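# Stack green block on the blue octagon's peg

## Task

Put the green block onto the peg that already carries the blue octagonal piece, lowering it until it sits on top of that piece. Then open and withdraw both hands so that, at the end, no part of the robot contacts the board or any piece.

## Robot and tools

ROBOT. Two arms, left_arm and right_arm, each with a five-finger hand: right_arm has a right hand and left_arm a mirrored left hand. Base positions: left_arm (-0.051, +0.262, 0) m, right_arm (-0.045, -0.355, 0) m, both turned only slightly about z. A camera stand is fixed behind the arms. Loose objects may now and then get a small push from outside.

FRAME. All printed poses use the scene frame: origin at table-top height, halfway between the nominal bases; +z up, +x away from the robot over the table, +y toward left_arm. Each arm's hand point sits 0.05 m in front of the palm and 0.15 m from the wrist face along the fingers. In its own axes +z runs along straight fingers, +y points out of the palm, and +x runs across the palm away from the thumb on the right hand (toward the thumb on the left hand). Straight fingers reach about 0.06-0.07 m past the point, 0.06 m behind it along -y. A wrist bracket on the little-finger side can collide with things.

ROW LAYOUT. Every row holds 28 numbers in [-1, 1], covering both arms even if one is idle: left dx, dy, dz, rx, ry, rz; left little, ring, middle, index, thumb_bend, thumb_turn, force_limit, speed; then the same fourteen for the right arm. The six pose numbers are an offset, not a pose: they are measured from that arm's Hand target as it stood when the action (or move) began, along scene-frame axes, with 1.0 = 0.6 m or 180 degrees. rx, ry, rz form a single rotation vector, turning about the Hand target's position. All six zero means re-request the current Hand target. Finger and thumb numbers are absolute targets: -1 open/straight, +1 curled; thumb_turn -1 beside the palm, +1 opposite the fingers. force_limit runs from about 0 N at -1 to 10 N at +1 (15 N for the two thumb motors); speed rises from near zero at -1 to full at +0.48 and above. There is no 'no change' value: to keep a hand as it is, resend the eight hand numbers you last sent it; if you have sent none yet, send its hand_measured six plus hand_force_limit and hand_speed.

execute_actions. Argument actions: a list of up to 15 actions; each action is up to 15 rows, one per 1/30 s step, the last row held if fewer. Every row of an action counts from that action's starting Hand target, not from the row before; a new action restarts from the updated target, so a repeated offset moves further. Optional cameras: list of names, ["all"], or []; an empty actions list returns images by default.

move. Argument target: one 28-number row or a list of up to 15 rows; every row's offsets count from the same starting Hand targets. speed: m/s, 0.002 to 4.3, default 0.25 (turn rate up to twice that in rad/s), one value or one per target. blend: corner rounding in metres, 0 means stop at each target. blocking false returns early while the move continues. Moves travel in straight lines, do not avoid obstacles or the other arm, cap at 10 s, and may lag or overshoot at speed. Hand changes in later rows are applied on arrival. The result adds a move: line (done, off_target, moving, held, fault, plus limits such as paced or held). Done means within 10 mm and 2 degrees; neither done nor off_target tells you about contact.

wait: seconds 0 to 10; arms hold their last command. stop: brakes a running move. zoom_image: camera (cam_head_left, cam_head_right, cam_high) and region [x0, y0, x1, y1] in image pixels, at most 504 by 504, from the latest images. show_instructions: shows reference pages. finished_scene: scene = the current scene's number; ends the scene irreversibly.

RESULTS. end_effector_position (m) and end_effector_quat_wxyz per arm in scene frame; Hand target (your last commanded pose after clipping, the base for the next offsets); hand_measured, hand_stopped_by (moving, target, force, stalled, fault) and hand_load_n, each six values in the row's finger order; joint positions, velocities, torques, motor temperatures. A hand at rest 1-5 cm below its target in free air is normal, not contact; send the shortfall as a further offset. A grip lost shows as hand_load_n dropping near 0. Cameras are 672x504.

GRIPPING AND CONTROL NOTES. With thumb_turn at +1 the hand closes around objects roughly 0.035-0.065 m thick. For a gentle grip close with speed at -0.94 or lower and a moderate force_limit. To tighten, raise force_limit and send a more-closed target; to loosen, send a target more open than hand_measured. Orientation commands are clipped to 40 degrees from the measured orientation per step; small turns can shift the hand point noticeably.

AVOID. Dropping the block or releasing it while it moves; fast impacts with the board, pegs or table; pressing hard after contact (retract the target past the hand point to relieve it); any contact or pinch between the two hands; letting anything fall or be left off the table; overloading fingers with twisting or swinging loads; paths passing close to an arm's own base; long stretched holds that heat motors (MOTOR HOT appears near 85 °C, and the arm drops at 100 °C). Joint limits: waist ±2.880, shoulder 0 to 3.142, elbow 0 to 3.019, wrist pitch -1.693 to 1.571, wrist yaw ±1.571, wrist roll ±2.094 rad.

Each tool is called after "Request:" by a JSON object that holds its "method" and its "body", one argument or row to a line.

Reference images:

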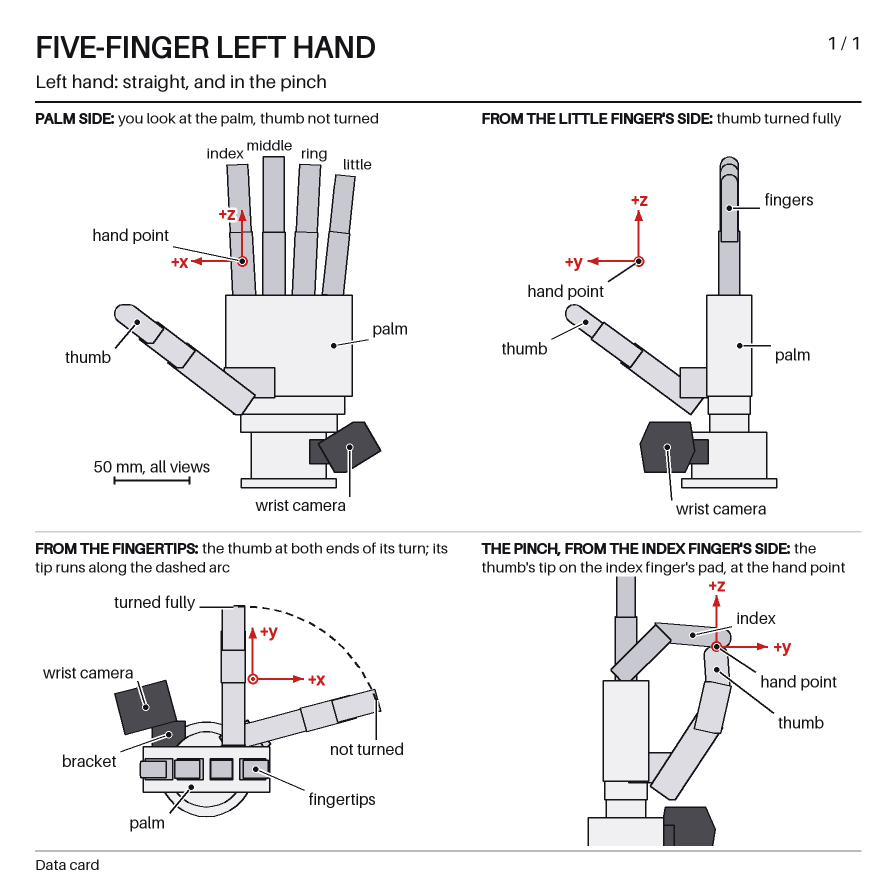

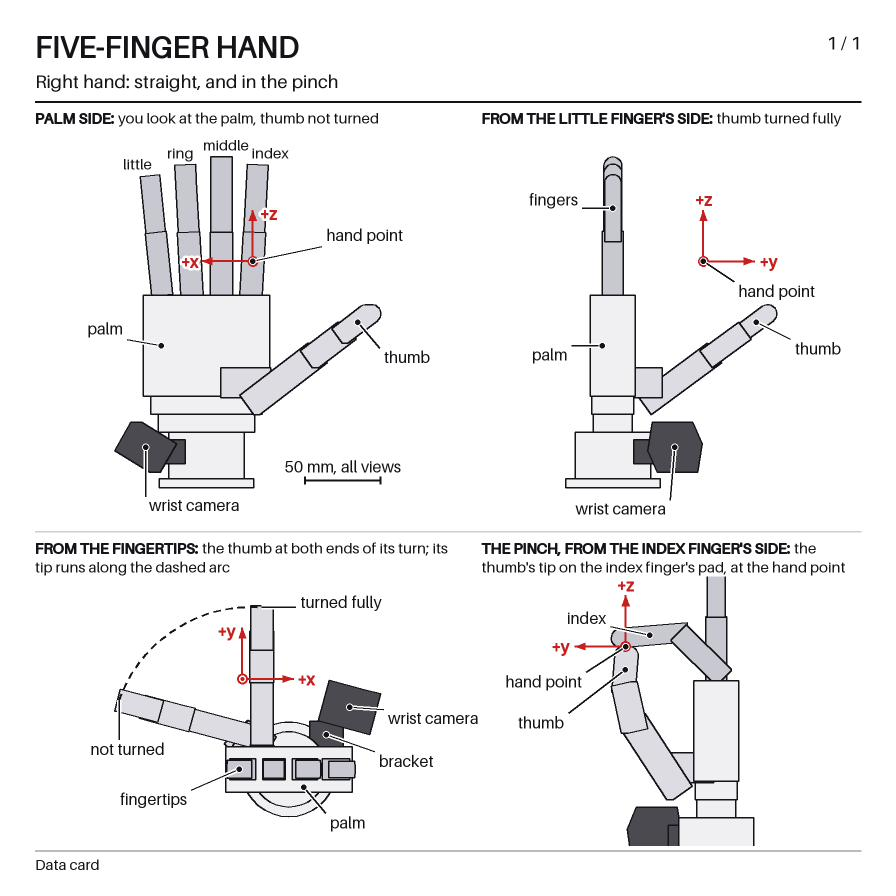

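## Session

Request:
{"method": "execute_actions", "body": {
  "actions": []
}}

Scene clock: 0.00 s.
left_arm: end_effector_position=(+0.0448, +0.0242, +0.2382) hand_measured=(-1.000, -1.000, -1.000, -1.000, -1.000, -1.000) hand_load_n=(+0.0, +0.0, +0.0, +0.0, +0.0, +0.0) hand_stopped_by=(target, target, target, target, target, target) hand_force_limit=0.00 hand_speed=-0.80 end_effector_quat_wxyz=(-0.009, +0.745, -0.665, +0.052) | right_arm: end_effector_position=(+0.3071, -0.1487, +0.2604) hand_measured=(-1.000, -1.000, -1.000, -1.000, -1.000, -1.000) hand_load_n=(+0.0, +0.0, +0.0, +0.0, +0.0, +0.0) hand_stopped_by=(target, target, target, target, target, target) hand_force_limit=0.00 hand_speed=-0.80 end_effector_quat_wxyz=(-0.205, +0.961, -0.102, +0.153)
Joint positions: left_arm=[-0.958 0.915 1.009 -1.567 -0.041 -1.062] | right_arm=[0.455 1.216 1.264 -1.122 -0.152 -0.808]
Joint velocities: within noise
Joint torques (N m): no reading
Motor temperatures (°C): left_arm=[22 30 25 24 26 26] | right_arm=[26 28 25 25 26 23]
Heat: left arm: hottest shoulder 30 °C; right arm: hottest shoulder 28 °C.
Hand target: left_arm +0.0482, +0.0194, +0.2481; -0.006, +0.745, -0.664, +0.064 | right_arm +0.3121, -0.1459, +0.2672; -0.210, +0.959, -0.101, +0.159

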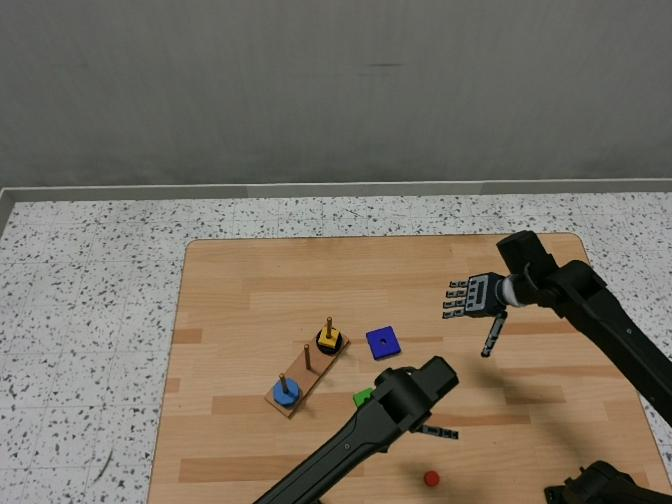

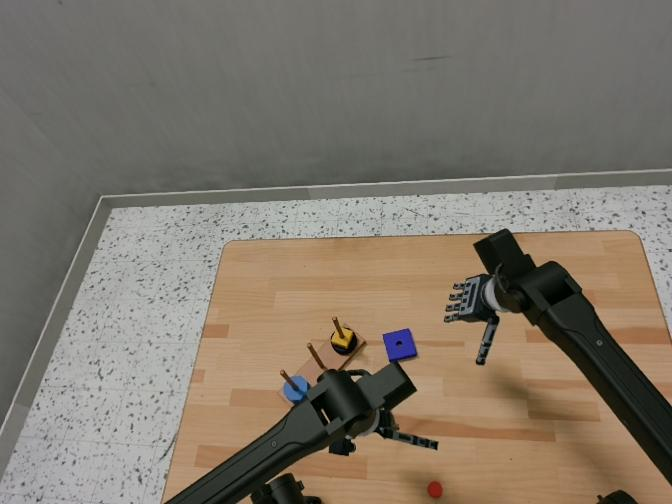

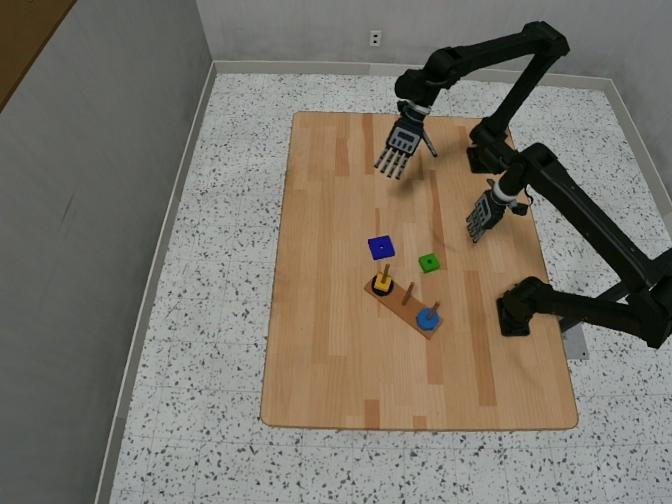

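Request:
{"method": "zoom_image", "body": {
  "camera": "cam_high",
  "region": [340, 210, 480, 350]
}}

Request:
{"method": "zoom_image", "body": {
  "camera": "cam_head_left",
  "region": [240, 290, 480, 450]
}}

Request:
{"method": "zoom_image", "body": {
  "camera": "cam_head_right",
  "region": [240, 290, 480, 450]
}}

Scaled by 3.600 from the camera's 672x504 image, which has a finer 960x720 frame.

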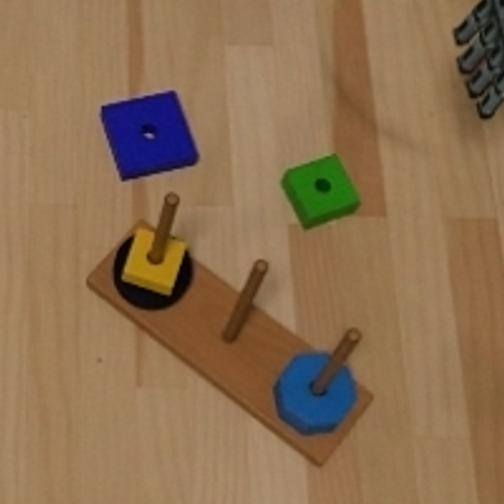

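Scaled by 2.100 from the camera's 672x504 image, which has a finer 960x720 frame.

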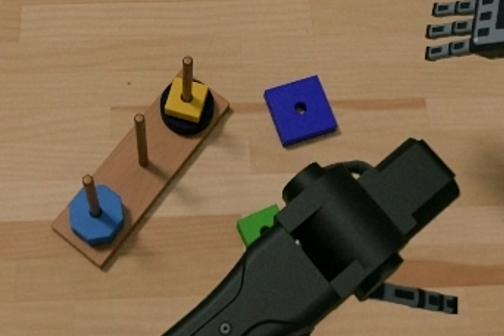

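Scaled by 2.100 from the camera's 672x504 image, which has a finer 960x720 frame.

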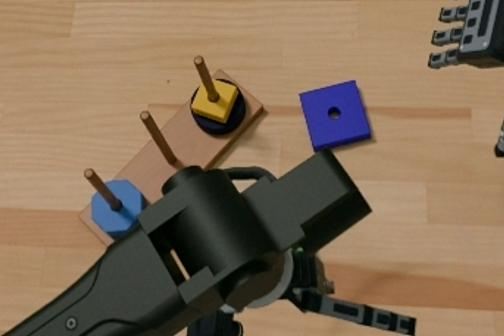

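Request:
{"method": "move", "body": {
  "target": [0.333,0.202,-0.08,-0.1805,-0.2006,-0.2654,1,1,-0.3,-0.3,-1,1,0,0, 0,0,0,0,0,0,-1,-1,-1,-1,-1,-1,0,-0.8],
  "cameras": ["all"]
}}

Scene clock: 236.17 s.
left_arm: end_effector_position=(+0.2314, +0.1355, +0.1848) hand_measured=(+1.000, +1.000, -0.300, -0.300, -1.000, +1.000) hand_load_n=(+0.0, +0.0, +0.0, +0.0, +0.0, +0.0) hand_stopped_by=(target, target, target, target, target, target) hand_force_limit=0.00 hand_speed=0.00 end_effector_quat_wxyz=(-0.036, -0.343, +0.824, -0.449) | right_arm: end_effector_position=(+0.3071, -0.1487, +0.2604) hand_measured=(-1.000, -1.000, -1.000, -1.000, -1.000, -1.000) hand_load_n=(+0.0, +0.0, +0.0, +0.0, +0.0, +0.0) hand_stopped_by=(target, target, target, target, target, target) hand_force_limit=0.00 hand_speed=-0.80 end_effector_quat_wxyz=(-0.205, +0.961, -0.102, +0.153)
Joint positions: left_arm=[0.052 1.071 0.824 -0.995 0.893 0.684] | right_arm=[0.455 1.216 1.264 -1.122 -0.152 -0.808]
Joint torques (N m): left_arm=[3.49 -3.9 12.25 0.65 0.87 0.13] | right_arm=[0.73 -9.05 9.83 1.31 -0.04 -0.01]
Motor temperatures (°C): left_arm=[22 30 32 23 25 26] | right_arm=[26 29 35 24 25 23]
Heat: left arm: hottest elbow 32 °C; right arm: hottest elbow 35 °C.
Hand target: left_arm +0.2479, +0.1406, +0.2001; -0.022, -0.338, +0.824, -0.454 | right_arm +0.3121, -0.1459, +0.2672; -0.210, +0.959, -0.101, +0.159
Off the commanded pose: left_arm 0.023 m, 2 deg | right_arm 0.009 m, 1 deg.
move: off_target (left_arm)

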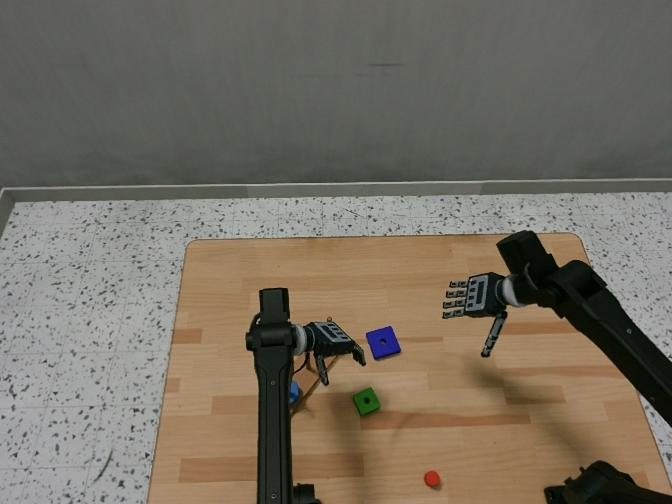

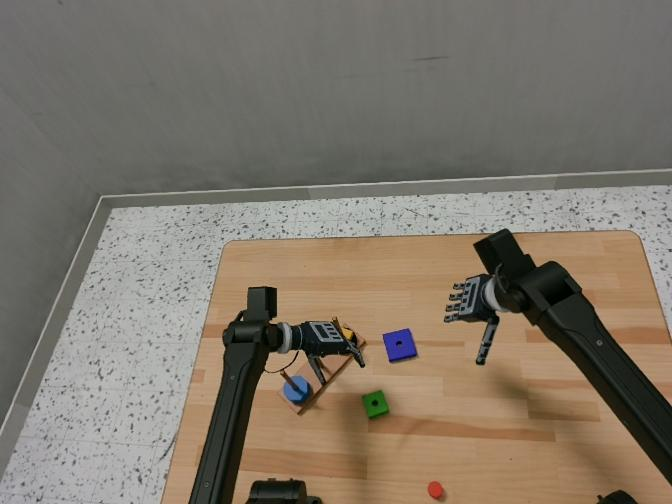

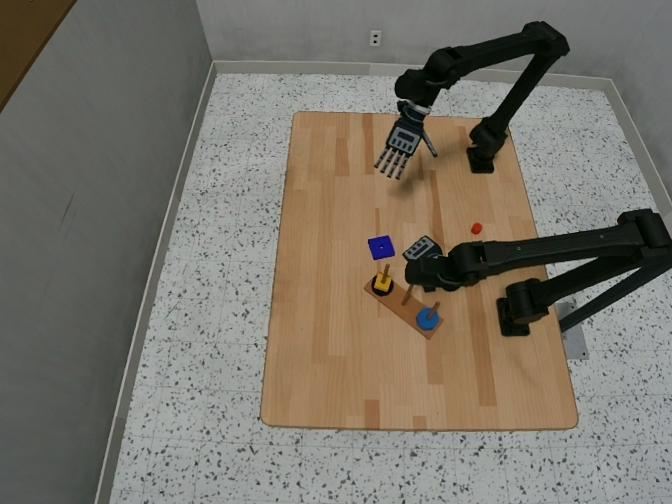

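Request:
{"method": "zoom_image", "body": {
  "camera": "cam_head_left",
  "region": [260, 300, 440, 435]
}}

Request:
{"method": "zoom_image", "body": {
  "camera": "cam_head_right",
  "region": [260, 300, 440, 435]
}}

Request:
{"method": "zoom_image", "body": {
  "camera": "cam_high",
  "region": [340, 215, 480, 345]
}}

Scaled by 2.800 from the camera's 672x504 image, which has a finer 960x720 frame.

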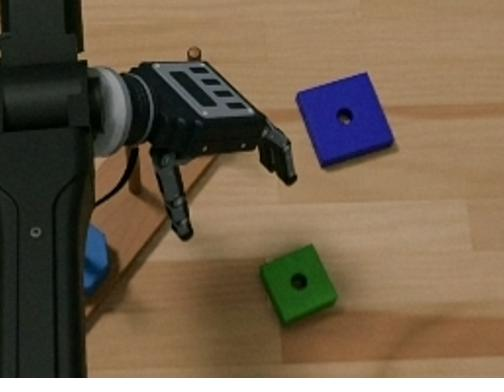

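Scaled by 2.800 from the camera's 672x504 image, which has a finer 960x720 frame.

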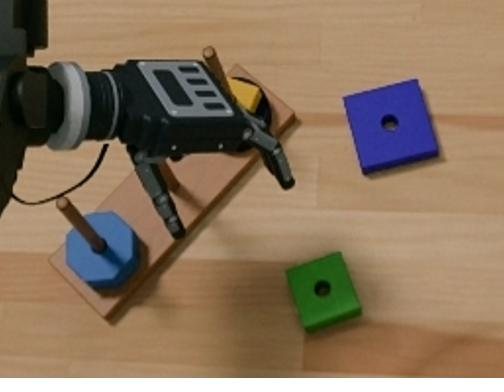

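Scaled by 3.600 from the camera's 672x504 image, which has a finer 960x720 frame.

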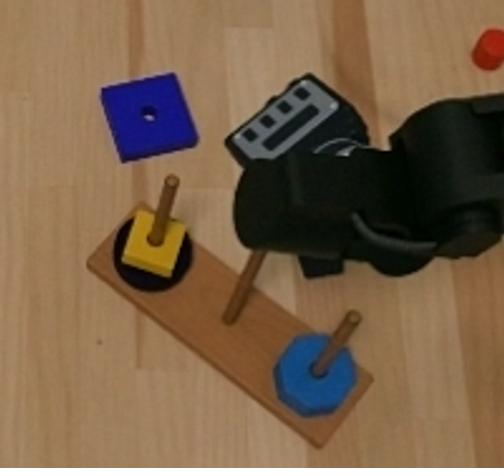

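Request:
{"method": "zoom_image", "body": {
  "camera": "cam_head_left",
  "region": [340, 376, 400, 421]
}}

Request:
{"method": "zoom_image", "body": {
  "camera": "cam_head_right",
  "region": [345, 380, 405, 425]
}}

Scaled by 8.400 from the camera's 672x504 image, which has a finer 960x720 frame.

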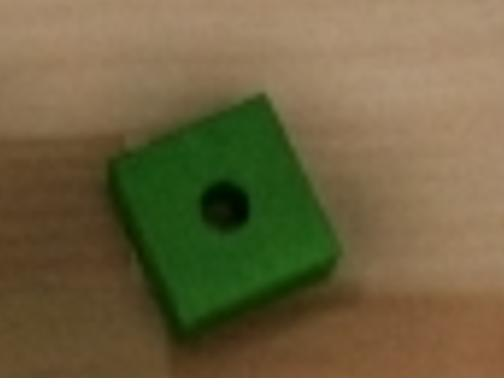

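Scaled by 8.400 from the camera's 672x504 image, which has a finer 960x720 frame.

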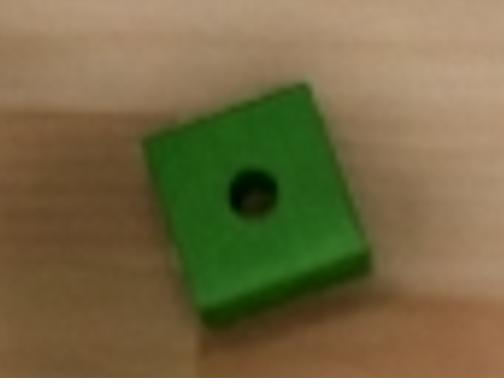

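Request:
{"method": "move", "body": {
  "target": [-0.030,-0.1135,-0.108,0,0,-0.064,1,1,-0.15,-0.15,-1,1,0,0, 0,0,0,0,0,0,-1,-1,-1,-1,-1,-1,0,-0.8],
  "cameras": ["cam_head_left","cam_head_right"]
}}

Request:
{"method": "zoom_image", "body": {
  "camera": "cam_head_left",
  "region": [300, 330, 420, 420]
}}

Request:
{"method": "zoom_image", "body": {
  "camera": "cam_head_right",
  "region": [300, 330, 420, 420]
}}

Scene clock: 342.77 s.
left_arm: end_effector_position=(+0.2277, +0.0774, +0.1376) hand_measured=(+1.000, +1.000, -0.150, -0.150, -1.000, +1.000) hand_load_n=(+0.0, +0.5, +0.0, +0.0, +0.0, +0.0) hand_stopped_by=(target, target, target, target, target, target) hand_force_limit=0.00 hand_speed=0.00 end_effector_quat_wxyz=(-0.065, -0.257, +0.853, -0.451) | right_arm: end_effector_position=(+0.3071, -0.1487, +0.2604) hand_measured=(-1.000, -1.000, -1.000, -1.000, -1.000, -1.000) hand_load_n=(+0.0, +0.0, +0.0, +0.0, +0.0, +0.0) hand_stopped_by=(target, target, target, target, target, target) hand_force_limit=0.00 hand_speed=-0.80 end_effector_quat_wxyz=(-0.205, +0.961, -0.102, +0.153)
Joint positions: left_arm=[-0.148 1.172 0.762 -0.783 0.89 0.663] | right_arm=[0.455 1.216 1.264 -1.122 -0.152 -0.808]
Joint torques (N m): left_arm=[1.26 -5.07 8.06 1.81 0.55 -0.05] | right_arm=[0.73 -9.41 9.87 1.29 -0.04 -0.03]
Heat: left arm: hottest elbow 35 °C; right arm: hottest elbow 35 °C.
Hand target: left_arm +0.2299, +0.0726, +0.1351; -0.067, -0.254, +0.854, -0.450 | right_arm +0.3121, -0.1459, +0.2672; -0.210, +0.959, -0.101, +0.159
Off the commanded pose: left_arm 0.006 m, 0 deg | right_arm 0.009 m, 1 deg.
move: done
Images, in order (width x height): cam_head_left 672x504, cam_head_right 672x504.

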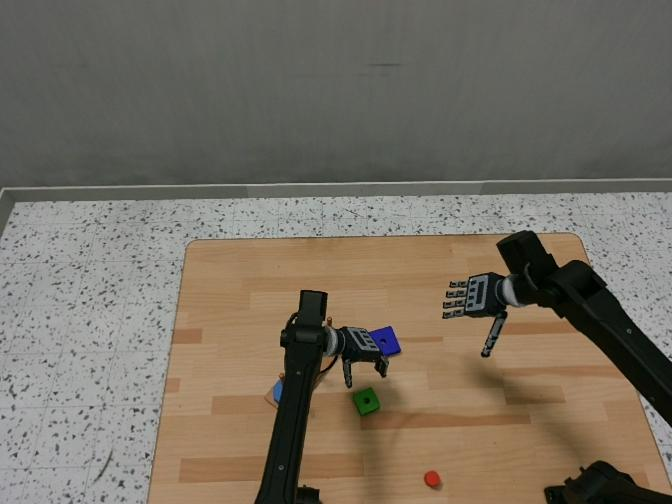

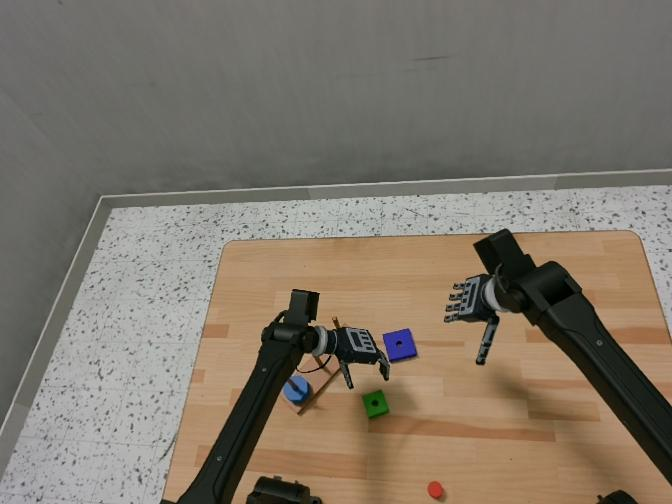

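Scaled by 4.200 from the camera's 672x504 image, which has a finer 960x720 frame.

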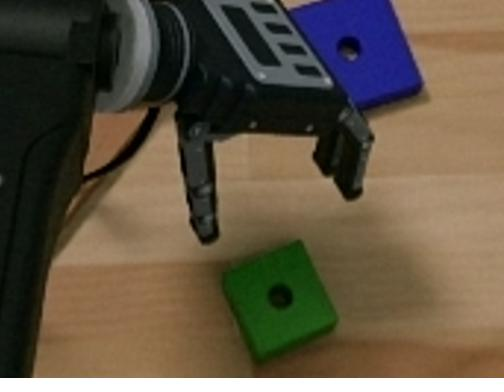

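Scaled by 4.200 from the camera's 672x504 image, which has a finer 960x720 frame.

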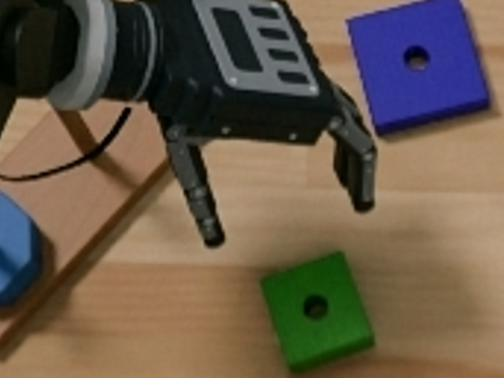

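Request:
{"method": "move", "body": {
  "target": [-0.0217,-0.0127,-0.1083,0,0,0,1,1,-0.15,-0.15,-1,1,0,0, 0,0,0,0,0,0,-1,-1,-1,-1,-1,-1,0,-0.8],
  "cameras": ["cam_head_left","cam_head_right"],
  "speed": 0.12
}}

Request:
{"method": "zoom_image", "body": {
  "camera": "cam_head_left",
  "region": [310, 350, 420, 430]
}}

Request:
{"method": "zoom_image", "body": {
  "camera": "cam_head_right",
  "region": [310, 350, 420, 430]
}}

Scene clock: 381.57 s.
left_arm: end_effector_position=(+0.2178, +0.0704, +0.0743) hand_measured=(+1.000, +1.000, -0.150, -0.150, -1.000, +1.000) hand_load_n=(+0.0, +0.0, +0.0, +0.0, +0.0, +0.0) hand_stopped_by=(target, target, target, target, target, target) hand_force_limit=0.00 hand_speed=0.00 end_effector_quat_wxyz=(-0.062, -0.257, +0.852, -0.452) | right_arm: end_effector_position=(+0.3071, -0.1487, +0.2604) hand_measured=(-1.000, -1.000, -1.000, -1.000, -1.000, -1.000) hand_load_n=(+0.0, +0.0, +0.0, +0.0, +0.0, +0.0) hand_stopped_by=(target, target, target, target, target, target) hand_force_limit=0.00 hand_speed=-0.80 end_effector_quat_wxyz=(-0.205, +0.961, -0.102, +0.153)
Joint positions: left_arm=[-0.176 1.242 0.624 -0.535 0.877 0.618] | right_arm=[0.455 1.216 1.264 -1.122 -0.152 -0.808]
Joint torques (N m): left_arm=[1.03 -4.72 7.15 1.81 0.6 -0.06] | right_arm=[0.73 -9.35 9.81 1.33 -0.05 0]
Heat: left arm: hottest elbow 33 °C; right arm: hottest elbow 36 °C.
Hand target: left_arm +0.2169, +0.0650, +0.0702; -0.067, -0.254, +0.854, -0.450 | right_arm +0.3121, -0.1459, +0.2672; -0.210, +0.959, -0.101, +0.159
Off the commanded pose: left_arm 0.007 m, 1 deg | right_arm 0.009 m, 1 deg.
move: done
Images, in order (width x height): cam_head_left 672x504, cam_head_right 672x504.

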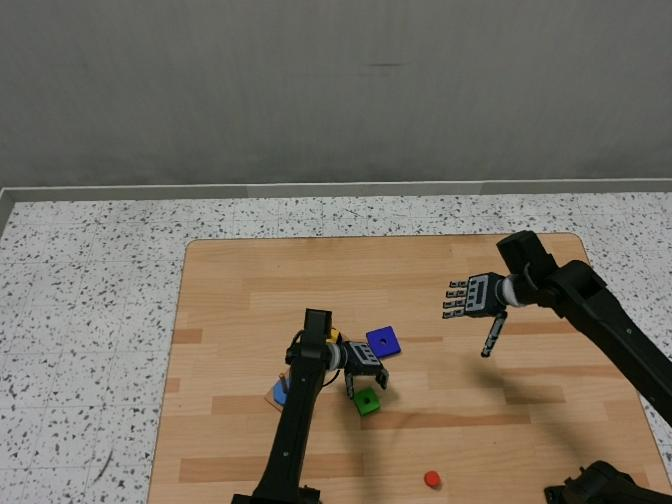

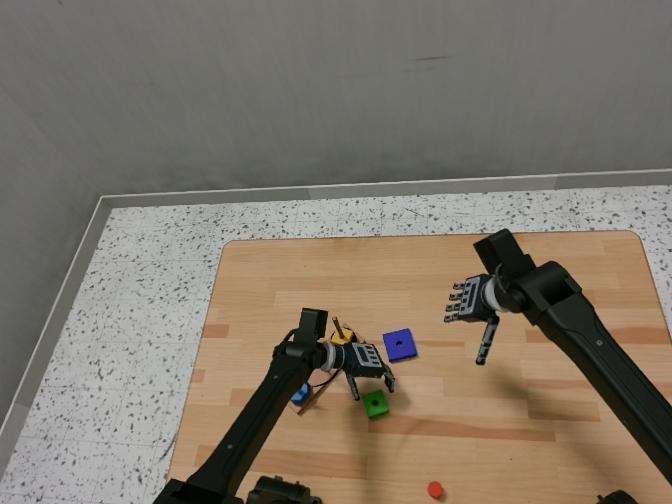

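Scaled by 4.582 from the camera's 672x504 image, which has a finer 960x720 frame.

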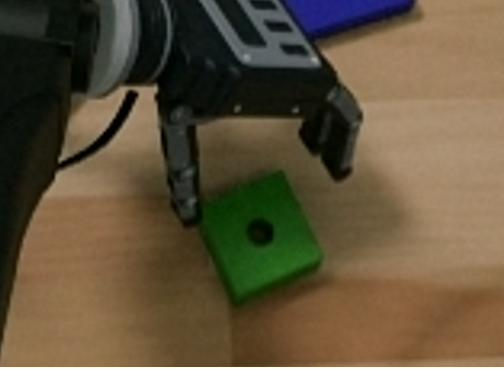

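Scaled by 4.582 from the camera's 672x504 image, which has a finer 960x720 frame.

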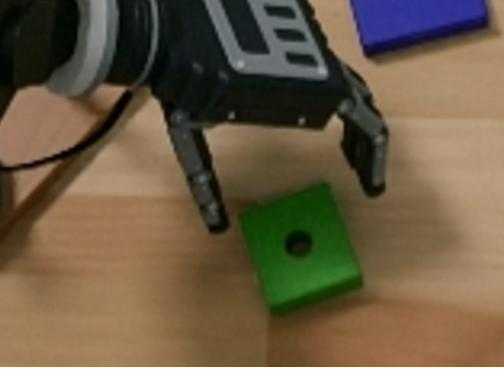

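Request:
{"method": "move", "body": {
  "target": [-0.0067,-0.0027,-0.05,0,0,0,1,1,-0.15,-0.15,-1,1,0,0, 0,0,0,0,0,0,-1,-1,-1,-1,-1,-1,0,-0.8],
  "cameras": ["cam_head_left","cam_head_right"],
  "speed": 0.08
}}

Request:
{"method": "zoom_image", "body": {
  "camera": "cam_head_left",
  "region": [310, 350, 420, 430]
}}

Request:
{"method": "zoom_image", "body": {
  "camera": "cam_head_right",
  "region": [310, 350, 420, 430]
}}

Scene clock: 402.50 s.
left_arm: end_effector_position=(+0.2147, +0.0686, +0.0447) hand_measured=(+1.000, +1.000, -0.150, -0.150, -1.000, +1.000) hand_load_n=(+0.0, +0.5, +0.0, +0.0, +0.0, +0.0) hand_stopped_by=(target, target, target, target, target, target) hand_force_limit=0.00 hand_speed=0.00 end_effector_quat_wxyz=(-0.062, -0.257, +0.852, -0.452) | right_arm: end_effector_position=(+0.3071, -0.1487, +0.2604) hand_measured=(-1.000, -1.000, -1.000, -1.000, -1.000, -1.000) hand_load_n=(+0.0, +0.0, +0.0, +0.0, +0.0, +0.0) hand_stopped_by=(target, target, target, target, target, target) hand_force_limit=0.00 hand_speed=-0.80 end_effector_quat_wxyz=(-0.205, +0.961, -0.102, +0.153)
Joint positions: left_arm=[-0.183 1.301 0.573 -0.416 0.874 0.607] | right_arm=[0.455 1.216 1.264 -1.122 -0.152 -0.808]
Joint torques (N m): left_arm=[0.91 -5.54 6.43 1.85 0.53 -0.07] | right_arm=[0.91 -9.29 9.8 1.39 -0.03 0]
Heat: left arm: hottest elbow 33 °C; right arm: hottest elbow 36 °C.
Hand target: left_arm +0.2130, +0.0633, +0.0403; -0.067, -0.254, +0.854, -0.450 | right_arm +0.3121, -0.1459, +0.2672; -0.210, +0.959, -0.101, +0.159
Off the commanded pose: left_arm 0.007 m, 1 deg | right_arm 0.009 m, 1 deg.
move: done
Images, in order (width x height): cam_head_left 672x504, cam_head_right 672x504.

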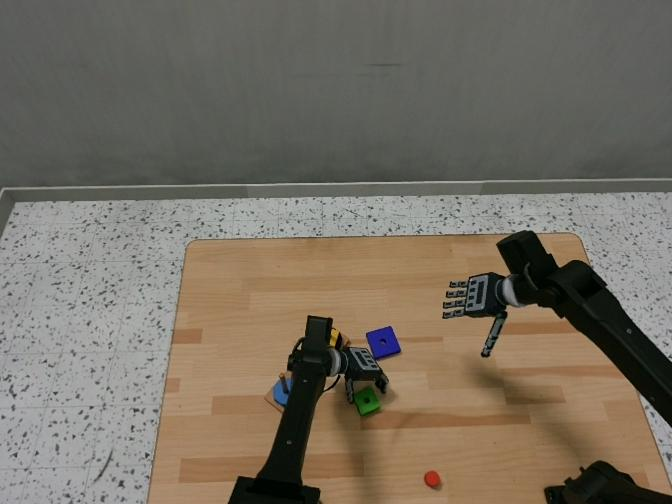

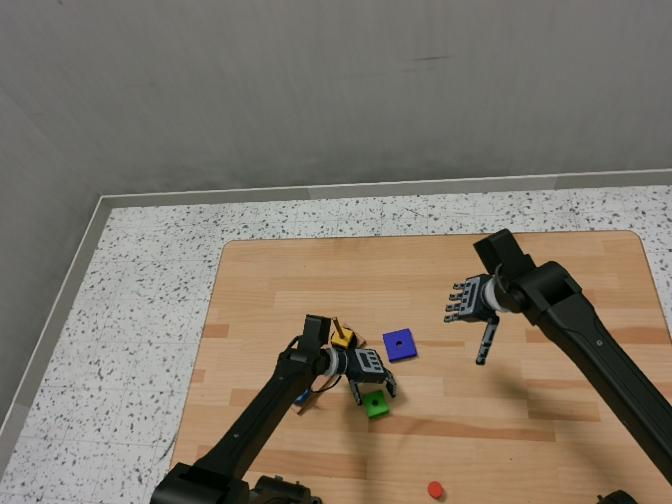

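Scaled by 4.582 from the camera's 672x504 image, which has a finer 960x720 frame.

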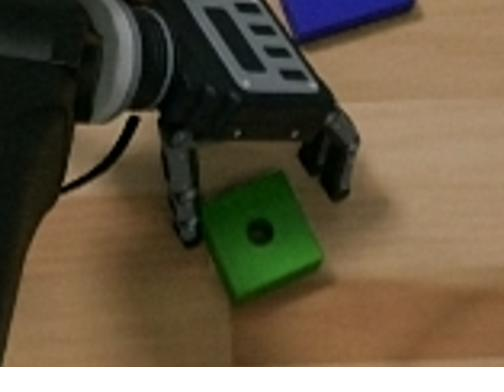

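Scaled by 4.582 from the camera's 672x504 image, which has a finer 960x720 frame.

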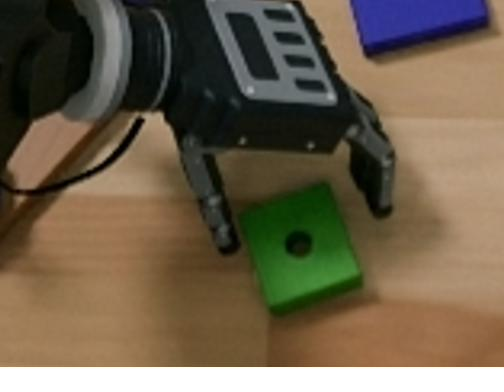

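Request:
{"method": "move", "body": {
  "target": [-0.007,-0.0035,-0.0133,0,0,0,1,1,-0.15,-0.15,-1,1,0,0, 0,0,0,0,0,0,-1,-1,-1,-1,-1,-1,0,-0.8],
  "cameras": ["cam_head_left","cam_head_right"],
  "speed": 0.05
}}

Request:
{"method": "zoom_image", "body": {
  "camera": "cam_head_left",
  "region": [330, 370, 400, 420]
}}

Request:
{"method": "zoom_image", "body": {
  "camera": "cam_head_right",
  "region": [340, 370, 410, 420]
}}

Scene clock: 414.00 s.
left_arm: end_effector_position=(+0.2110, +0.0664, +0.0371) hand_measured=(+1.000, +1.000, -0.150, -0.150, -1.000, +1.000) hand_load_n=(+0.0, +0.0, +0.0, +0.0, +0.0, +0.0) hand_stopped_by=(target, target, target, target, target, target) hand_force_limit=0.00 hand_speed=0.00 end_effector_quat_wxyz=(-0.061, -0.256, +0.852, -0.452) | right_arm: end_effector_position=(+0.3071, -0.1487, +0.2604) hand_measured=(-1.000, -1.000, -1.000, -1.000, -1.000, -1.000) hand_load_n=(+0.0, +0.0, +0.0, +0.0, +0.0, +0.0) hand_stopped_by=(target, target, target, target, target, target) hand_force_limit=0.00 hand_speed=-0.80 end_effector_quat_wxyz=(-0.205, +0.961, -0.102, +0.153)
Joint positions: left_arm=[-0.193 1.309 0.553 -0.376 0.87 0.594] | right_arm=[0.455 1.216 1.264 -1.122 -0.152 -0.808]
Joint torques (N m): left_arm=[1.08 -5.3 6.24 1.91 0.56 -0.09] | right_arm=[0.73 -9.23 9.83 1.31 -0.06 -0.01]
Heat: left arm: hottest elbow 32 °C; right arm: hottest elbow 36 °C.
Hand target: left_arm +0.2088, +0.0613, +0.0322; -0.067, -0.254, +0.854, -0.450 | right_arm +0.3121, -0.1459, +0.2672; -0.210, +0.959, -0.101, +0.159
Off the commanded pose: left_arm 0.007 m, 1 deg | right_arm 0.009 m, 1 deg.
move: done
Images, in order (width x height): cam_head_left 672x504, cam_head_right 672x504.

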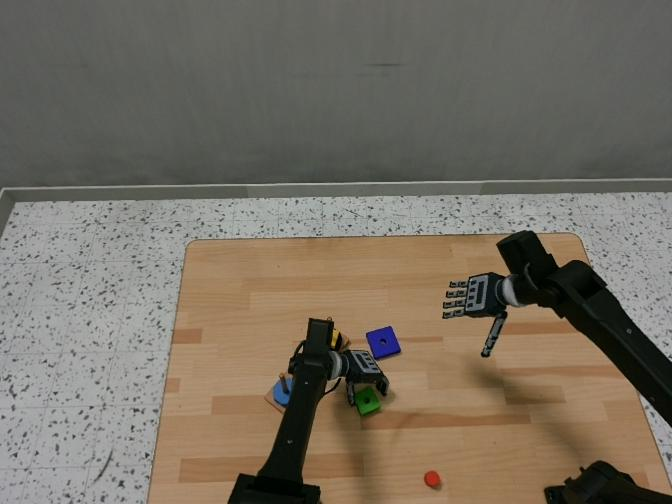

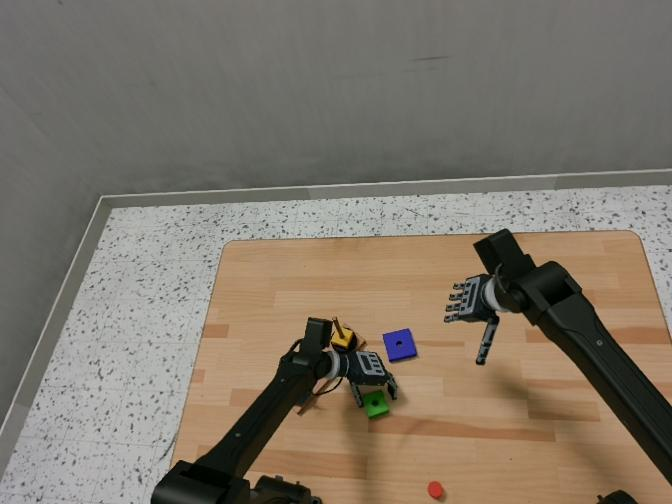

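Scaled by 7.200 from the camera's 672x504 image, which has a finer 960x720 frame.

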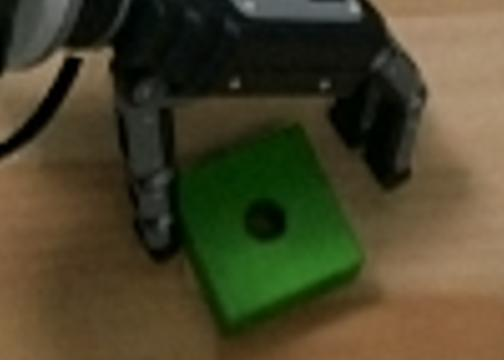

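Scaled by 7.200 from the camera's 672x504 image, which has a finer 960x720 frame.

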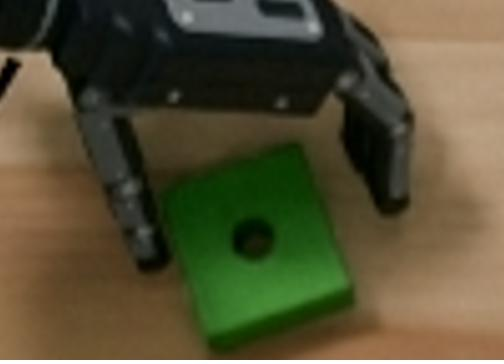

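Request:
{"method": "move", "body": {
  "target": [0,0,0,0,0,0,1,1,0.5,0.5,-1,1,-0.2,-0.9, 0,0,0,0,0,0,-1,-1,-1,-1,-1,-1,0,-0.8],
  "cameras": ["cam_head_left","cam_head_right"],
  "speed": 0.05
}}

Request:
{"method": "zoom_image", "body": {
  "camera": "cam_head_left",
  "region": [330, 370, 400, 420]
}}

Request:
{"method": "zoom_image", "body": {
  "camera": "cam_head_right",
  "region": [340, 370, 410, 420]
}}

Scene clock: 433.93 s.
left_arm: end_effector_position=(+0.2110, +0.0662, +0.0371) hand_measured=(+1.000, +1.000, +0.072, +0.118, -1.000, +1.000) hand_load_n=(+0.0, +0.0, +3.5, +5.5, +1.0, +0.0) hand_stopped_by=(target, target, force, force, target, target) hand_force_limit=-0.20 hand_speed=-0.90 end_effector_quat_wxyz=(-0.061, -0.257, +0.852, -0.452) | right_arm: end_effector_position=(+0.3071, -0.1487, +0.2604) hand_measured=(-1.000, -1.000, -1.000, -1.000, -1.000, -1.000) hand_load_n=(+0.0, +0.0, +0.0, +0.0, +0.0, +0.0) hand_stopped_by=(target, target, target, target, target, target) hand_force_limit=0.00 hand_speed=-0.80 end_effector_quat_wxyz=(-0.205, +0.961, -0.102, +0.153)
Joint positions: left_arm=[-0.193 1.309 0.553 -0.375 0.87 0.593] | right_arm=[0.455 1.216 1.264 -1.122 -0.152 -0.808]
Joint torques (N m): left_arm=[1.08 -5.36 6.24 1.96 0.62 -0.04] | right_arm=[0.91 -9.29 9.89 1.32 -0.04 0.01]
Heat: left arm: hottest elbow 32 °C; right arm: hottest elbow 36 °C.
Hand target: left_arm +0.2088, +0.0612, +0.0323; -0.067, -0.254, +0.854, -0.450 | right_arm +0.3121, -0.1459, +0.2672; -0.210, +0.959, -0.101, +0.159
Off the commanded pose: left_arm 0.007 m, 1 deg | right_arm 0.009 m, 1 deg.
move: done
Images, in order (width x height): cam_head_left 672x504, cam_head_right 672x504.

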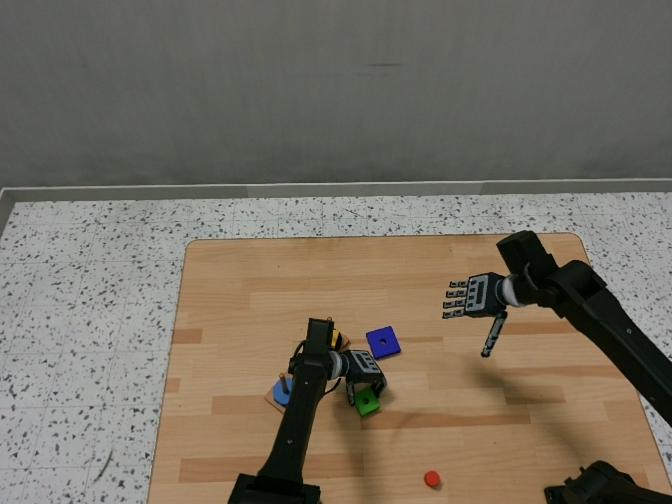

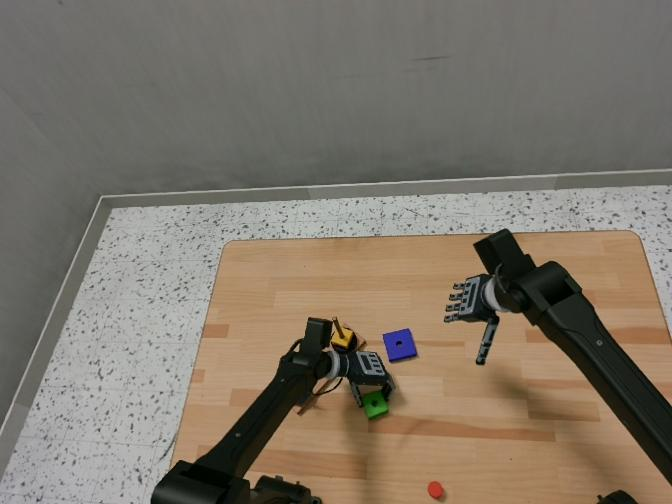

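Scaled by 7.200 from the camera's 672x504 image, which has a finer 960x720 frame.

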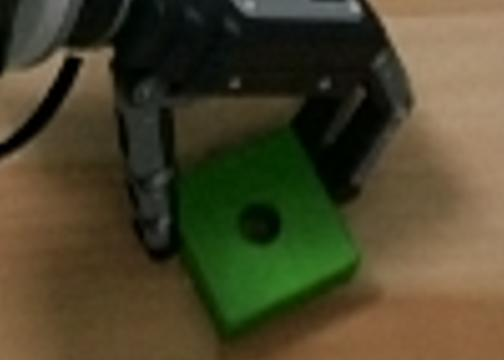

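Scaled by 7.200 from the camera's 672x504 image, which has a finer 960x720 frame.

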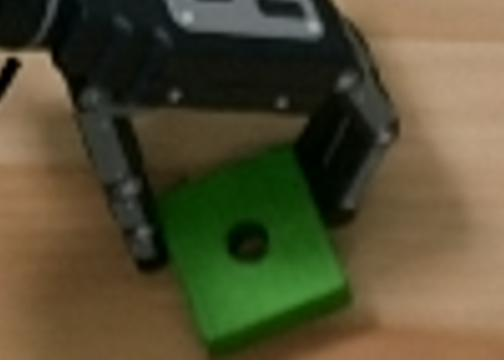

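Request:
{"method": "move", "body": {
  "target": [0,0,0.08,0,0,0,1,1,0.5,0.5,-1,1,-0.2,-0.9, 0,0,0,0,0,0,-1,-1,-1,-1,-1,-1,0,-0.8],
  "cameras": ["cam_head_left","cam_head_right","cam_high"],
  "speed": 0.08
}}

Request:
{"method": "zoom_image", "body": {
  "camera": "cam_head_left",
  "region": [330, 350, 420, 420]
}}

Request:
{"method": "zoom_image", "body": {
  "camera": "cam_high",
  "region": [350, 210, 480, 330]
}}

Scene clock: 443.70 s.
left_arm: end_effector_position=(+0.1943, +0.0689, +0.0620) hand_measured=(+1.000, +1.000, +0.072, +0.118, -1.000, +1.000) hand_load_n=(+0.0, +0.5, +4.0, +5.5, +1.0, -0.5) hand_stopped_by=(target, target, force, force, target, target) hand_force_limit=-0.20 hand_speed=-0.90 end_effector_quat_wxyz=(-0.081, -0.268, +0.853, -0.442) | right_arm: end_effector_position=(+0.3071, -0.1487, +0.2604) hand_measured=(-1.000, -1.000, -1.000, -1.000, -1.000, -1.000) hand_load_n=(+0.0, +0.0, +0.0, +0.0, +0.0, +0.0) hand_stopped_by=(target, target, target, target, target, target) hand_force_limit=0.00 hand_speed=-0.80 end_effector_quat_wxyz=(-0.205, +0.961, -0.102, +0.153)
Joint positions: left_arm=[-0.195 1.226 0.573 -0.527 0.869 0.591] | right_arm=[0.455 1.216 1.264 -1.122 -0.152 -0.808]
Joint torques (N m): left_arm=[0.97 -7.12 10.21 0.77 0.65 -0.06] | right_arm=[0.67 -9.17 9.8 1.28 -0.05 0.01]
Heat: left arm: hottest elbow 32 °C; right arm: hottest elbow 36 °C.
Hand target: left_arm +0.2087, +0.0612, +0.0803; -0.067, -0.254, +0.854, -0.450 | right_arm +0.3121, -0.1459, +0.2672; -0.210, +0.959, -0.101, +0.159
Off the commanded pose: left_arm 0.025 m, 2 deg | right_arm 0.009 m, 1 deg.
move: off_target (left_arm)

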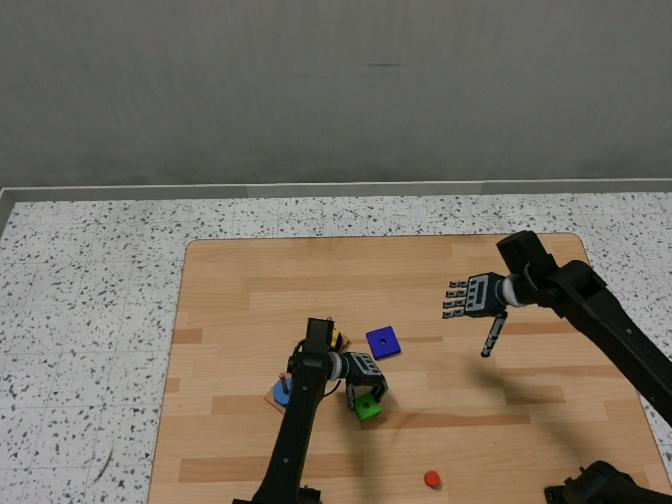

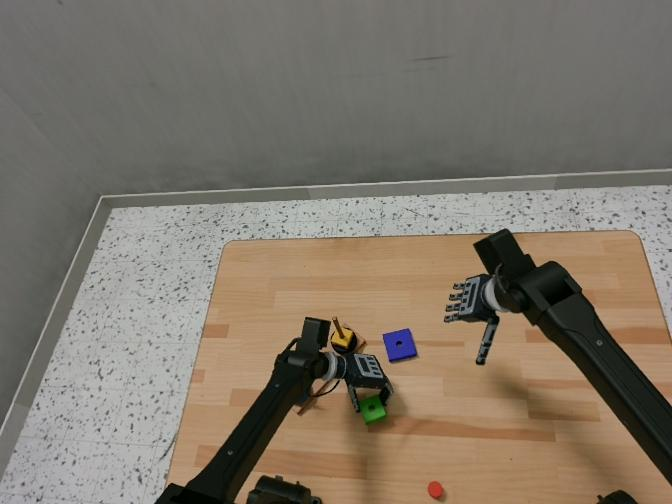

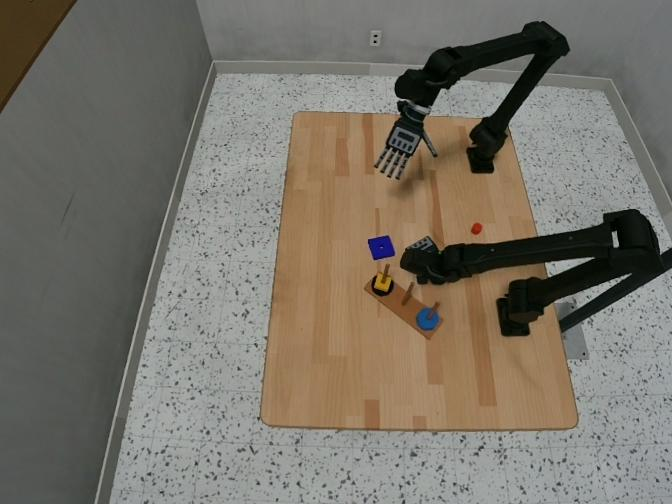

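Scaled by 5.600 from the camera's 672x504 image, which has a finer 960x720 frame.

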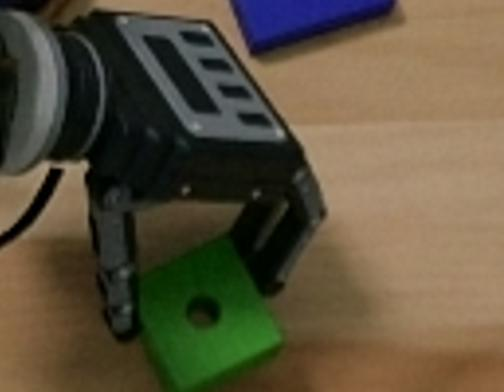

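Scaled by 3.877 from the camera's 672x504 image, which has a finer 960x720 frame.

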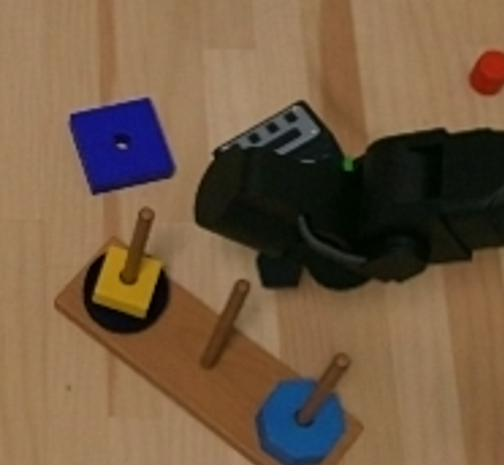

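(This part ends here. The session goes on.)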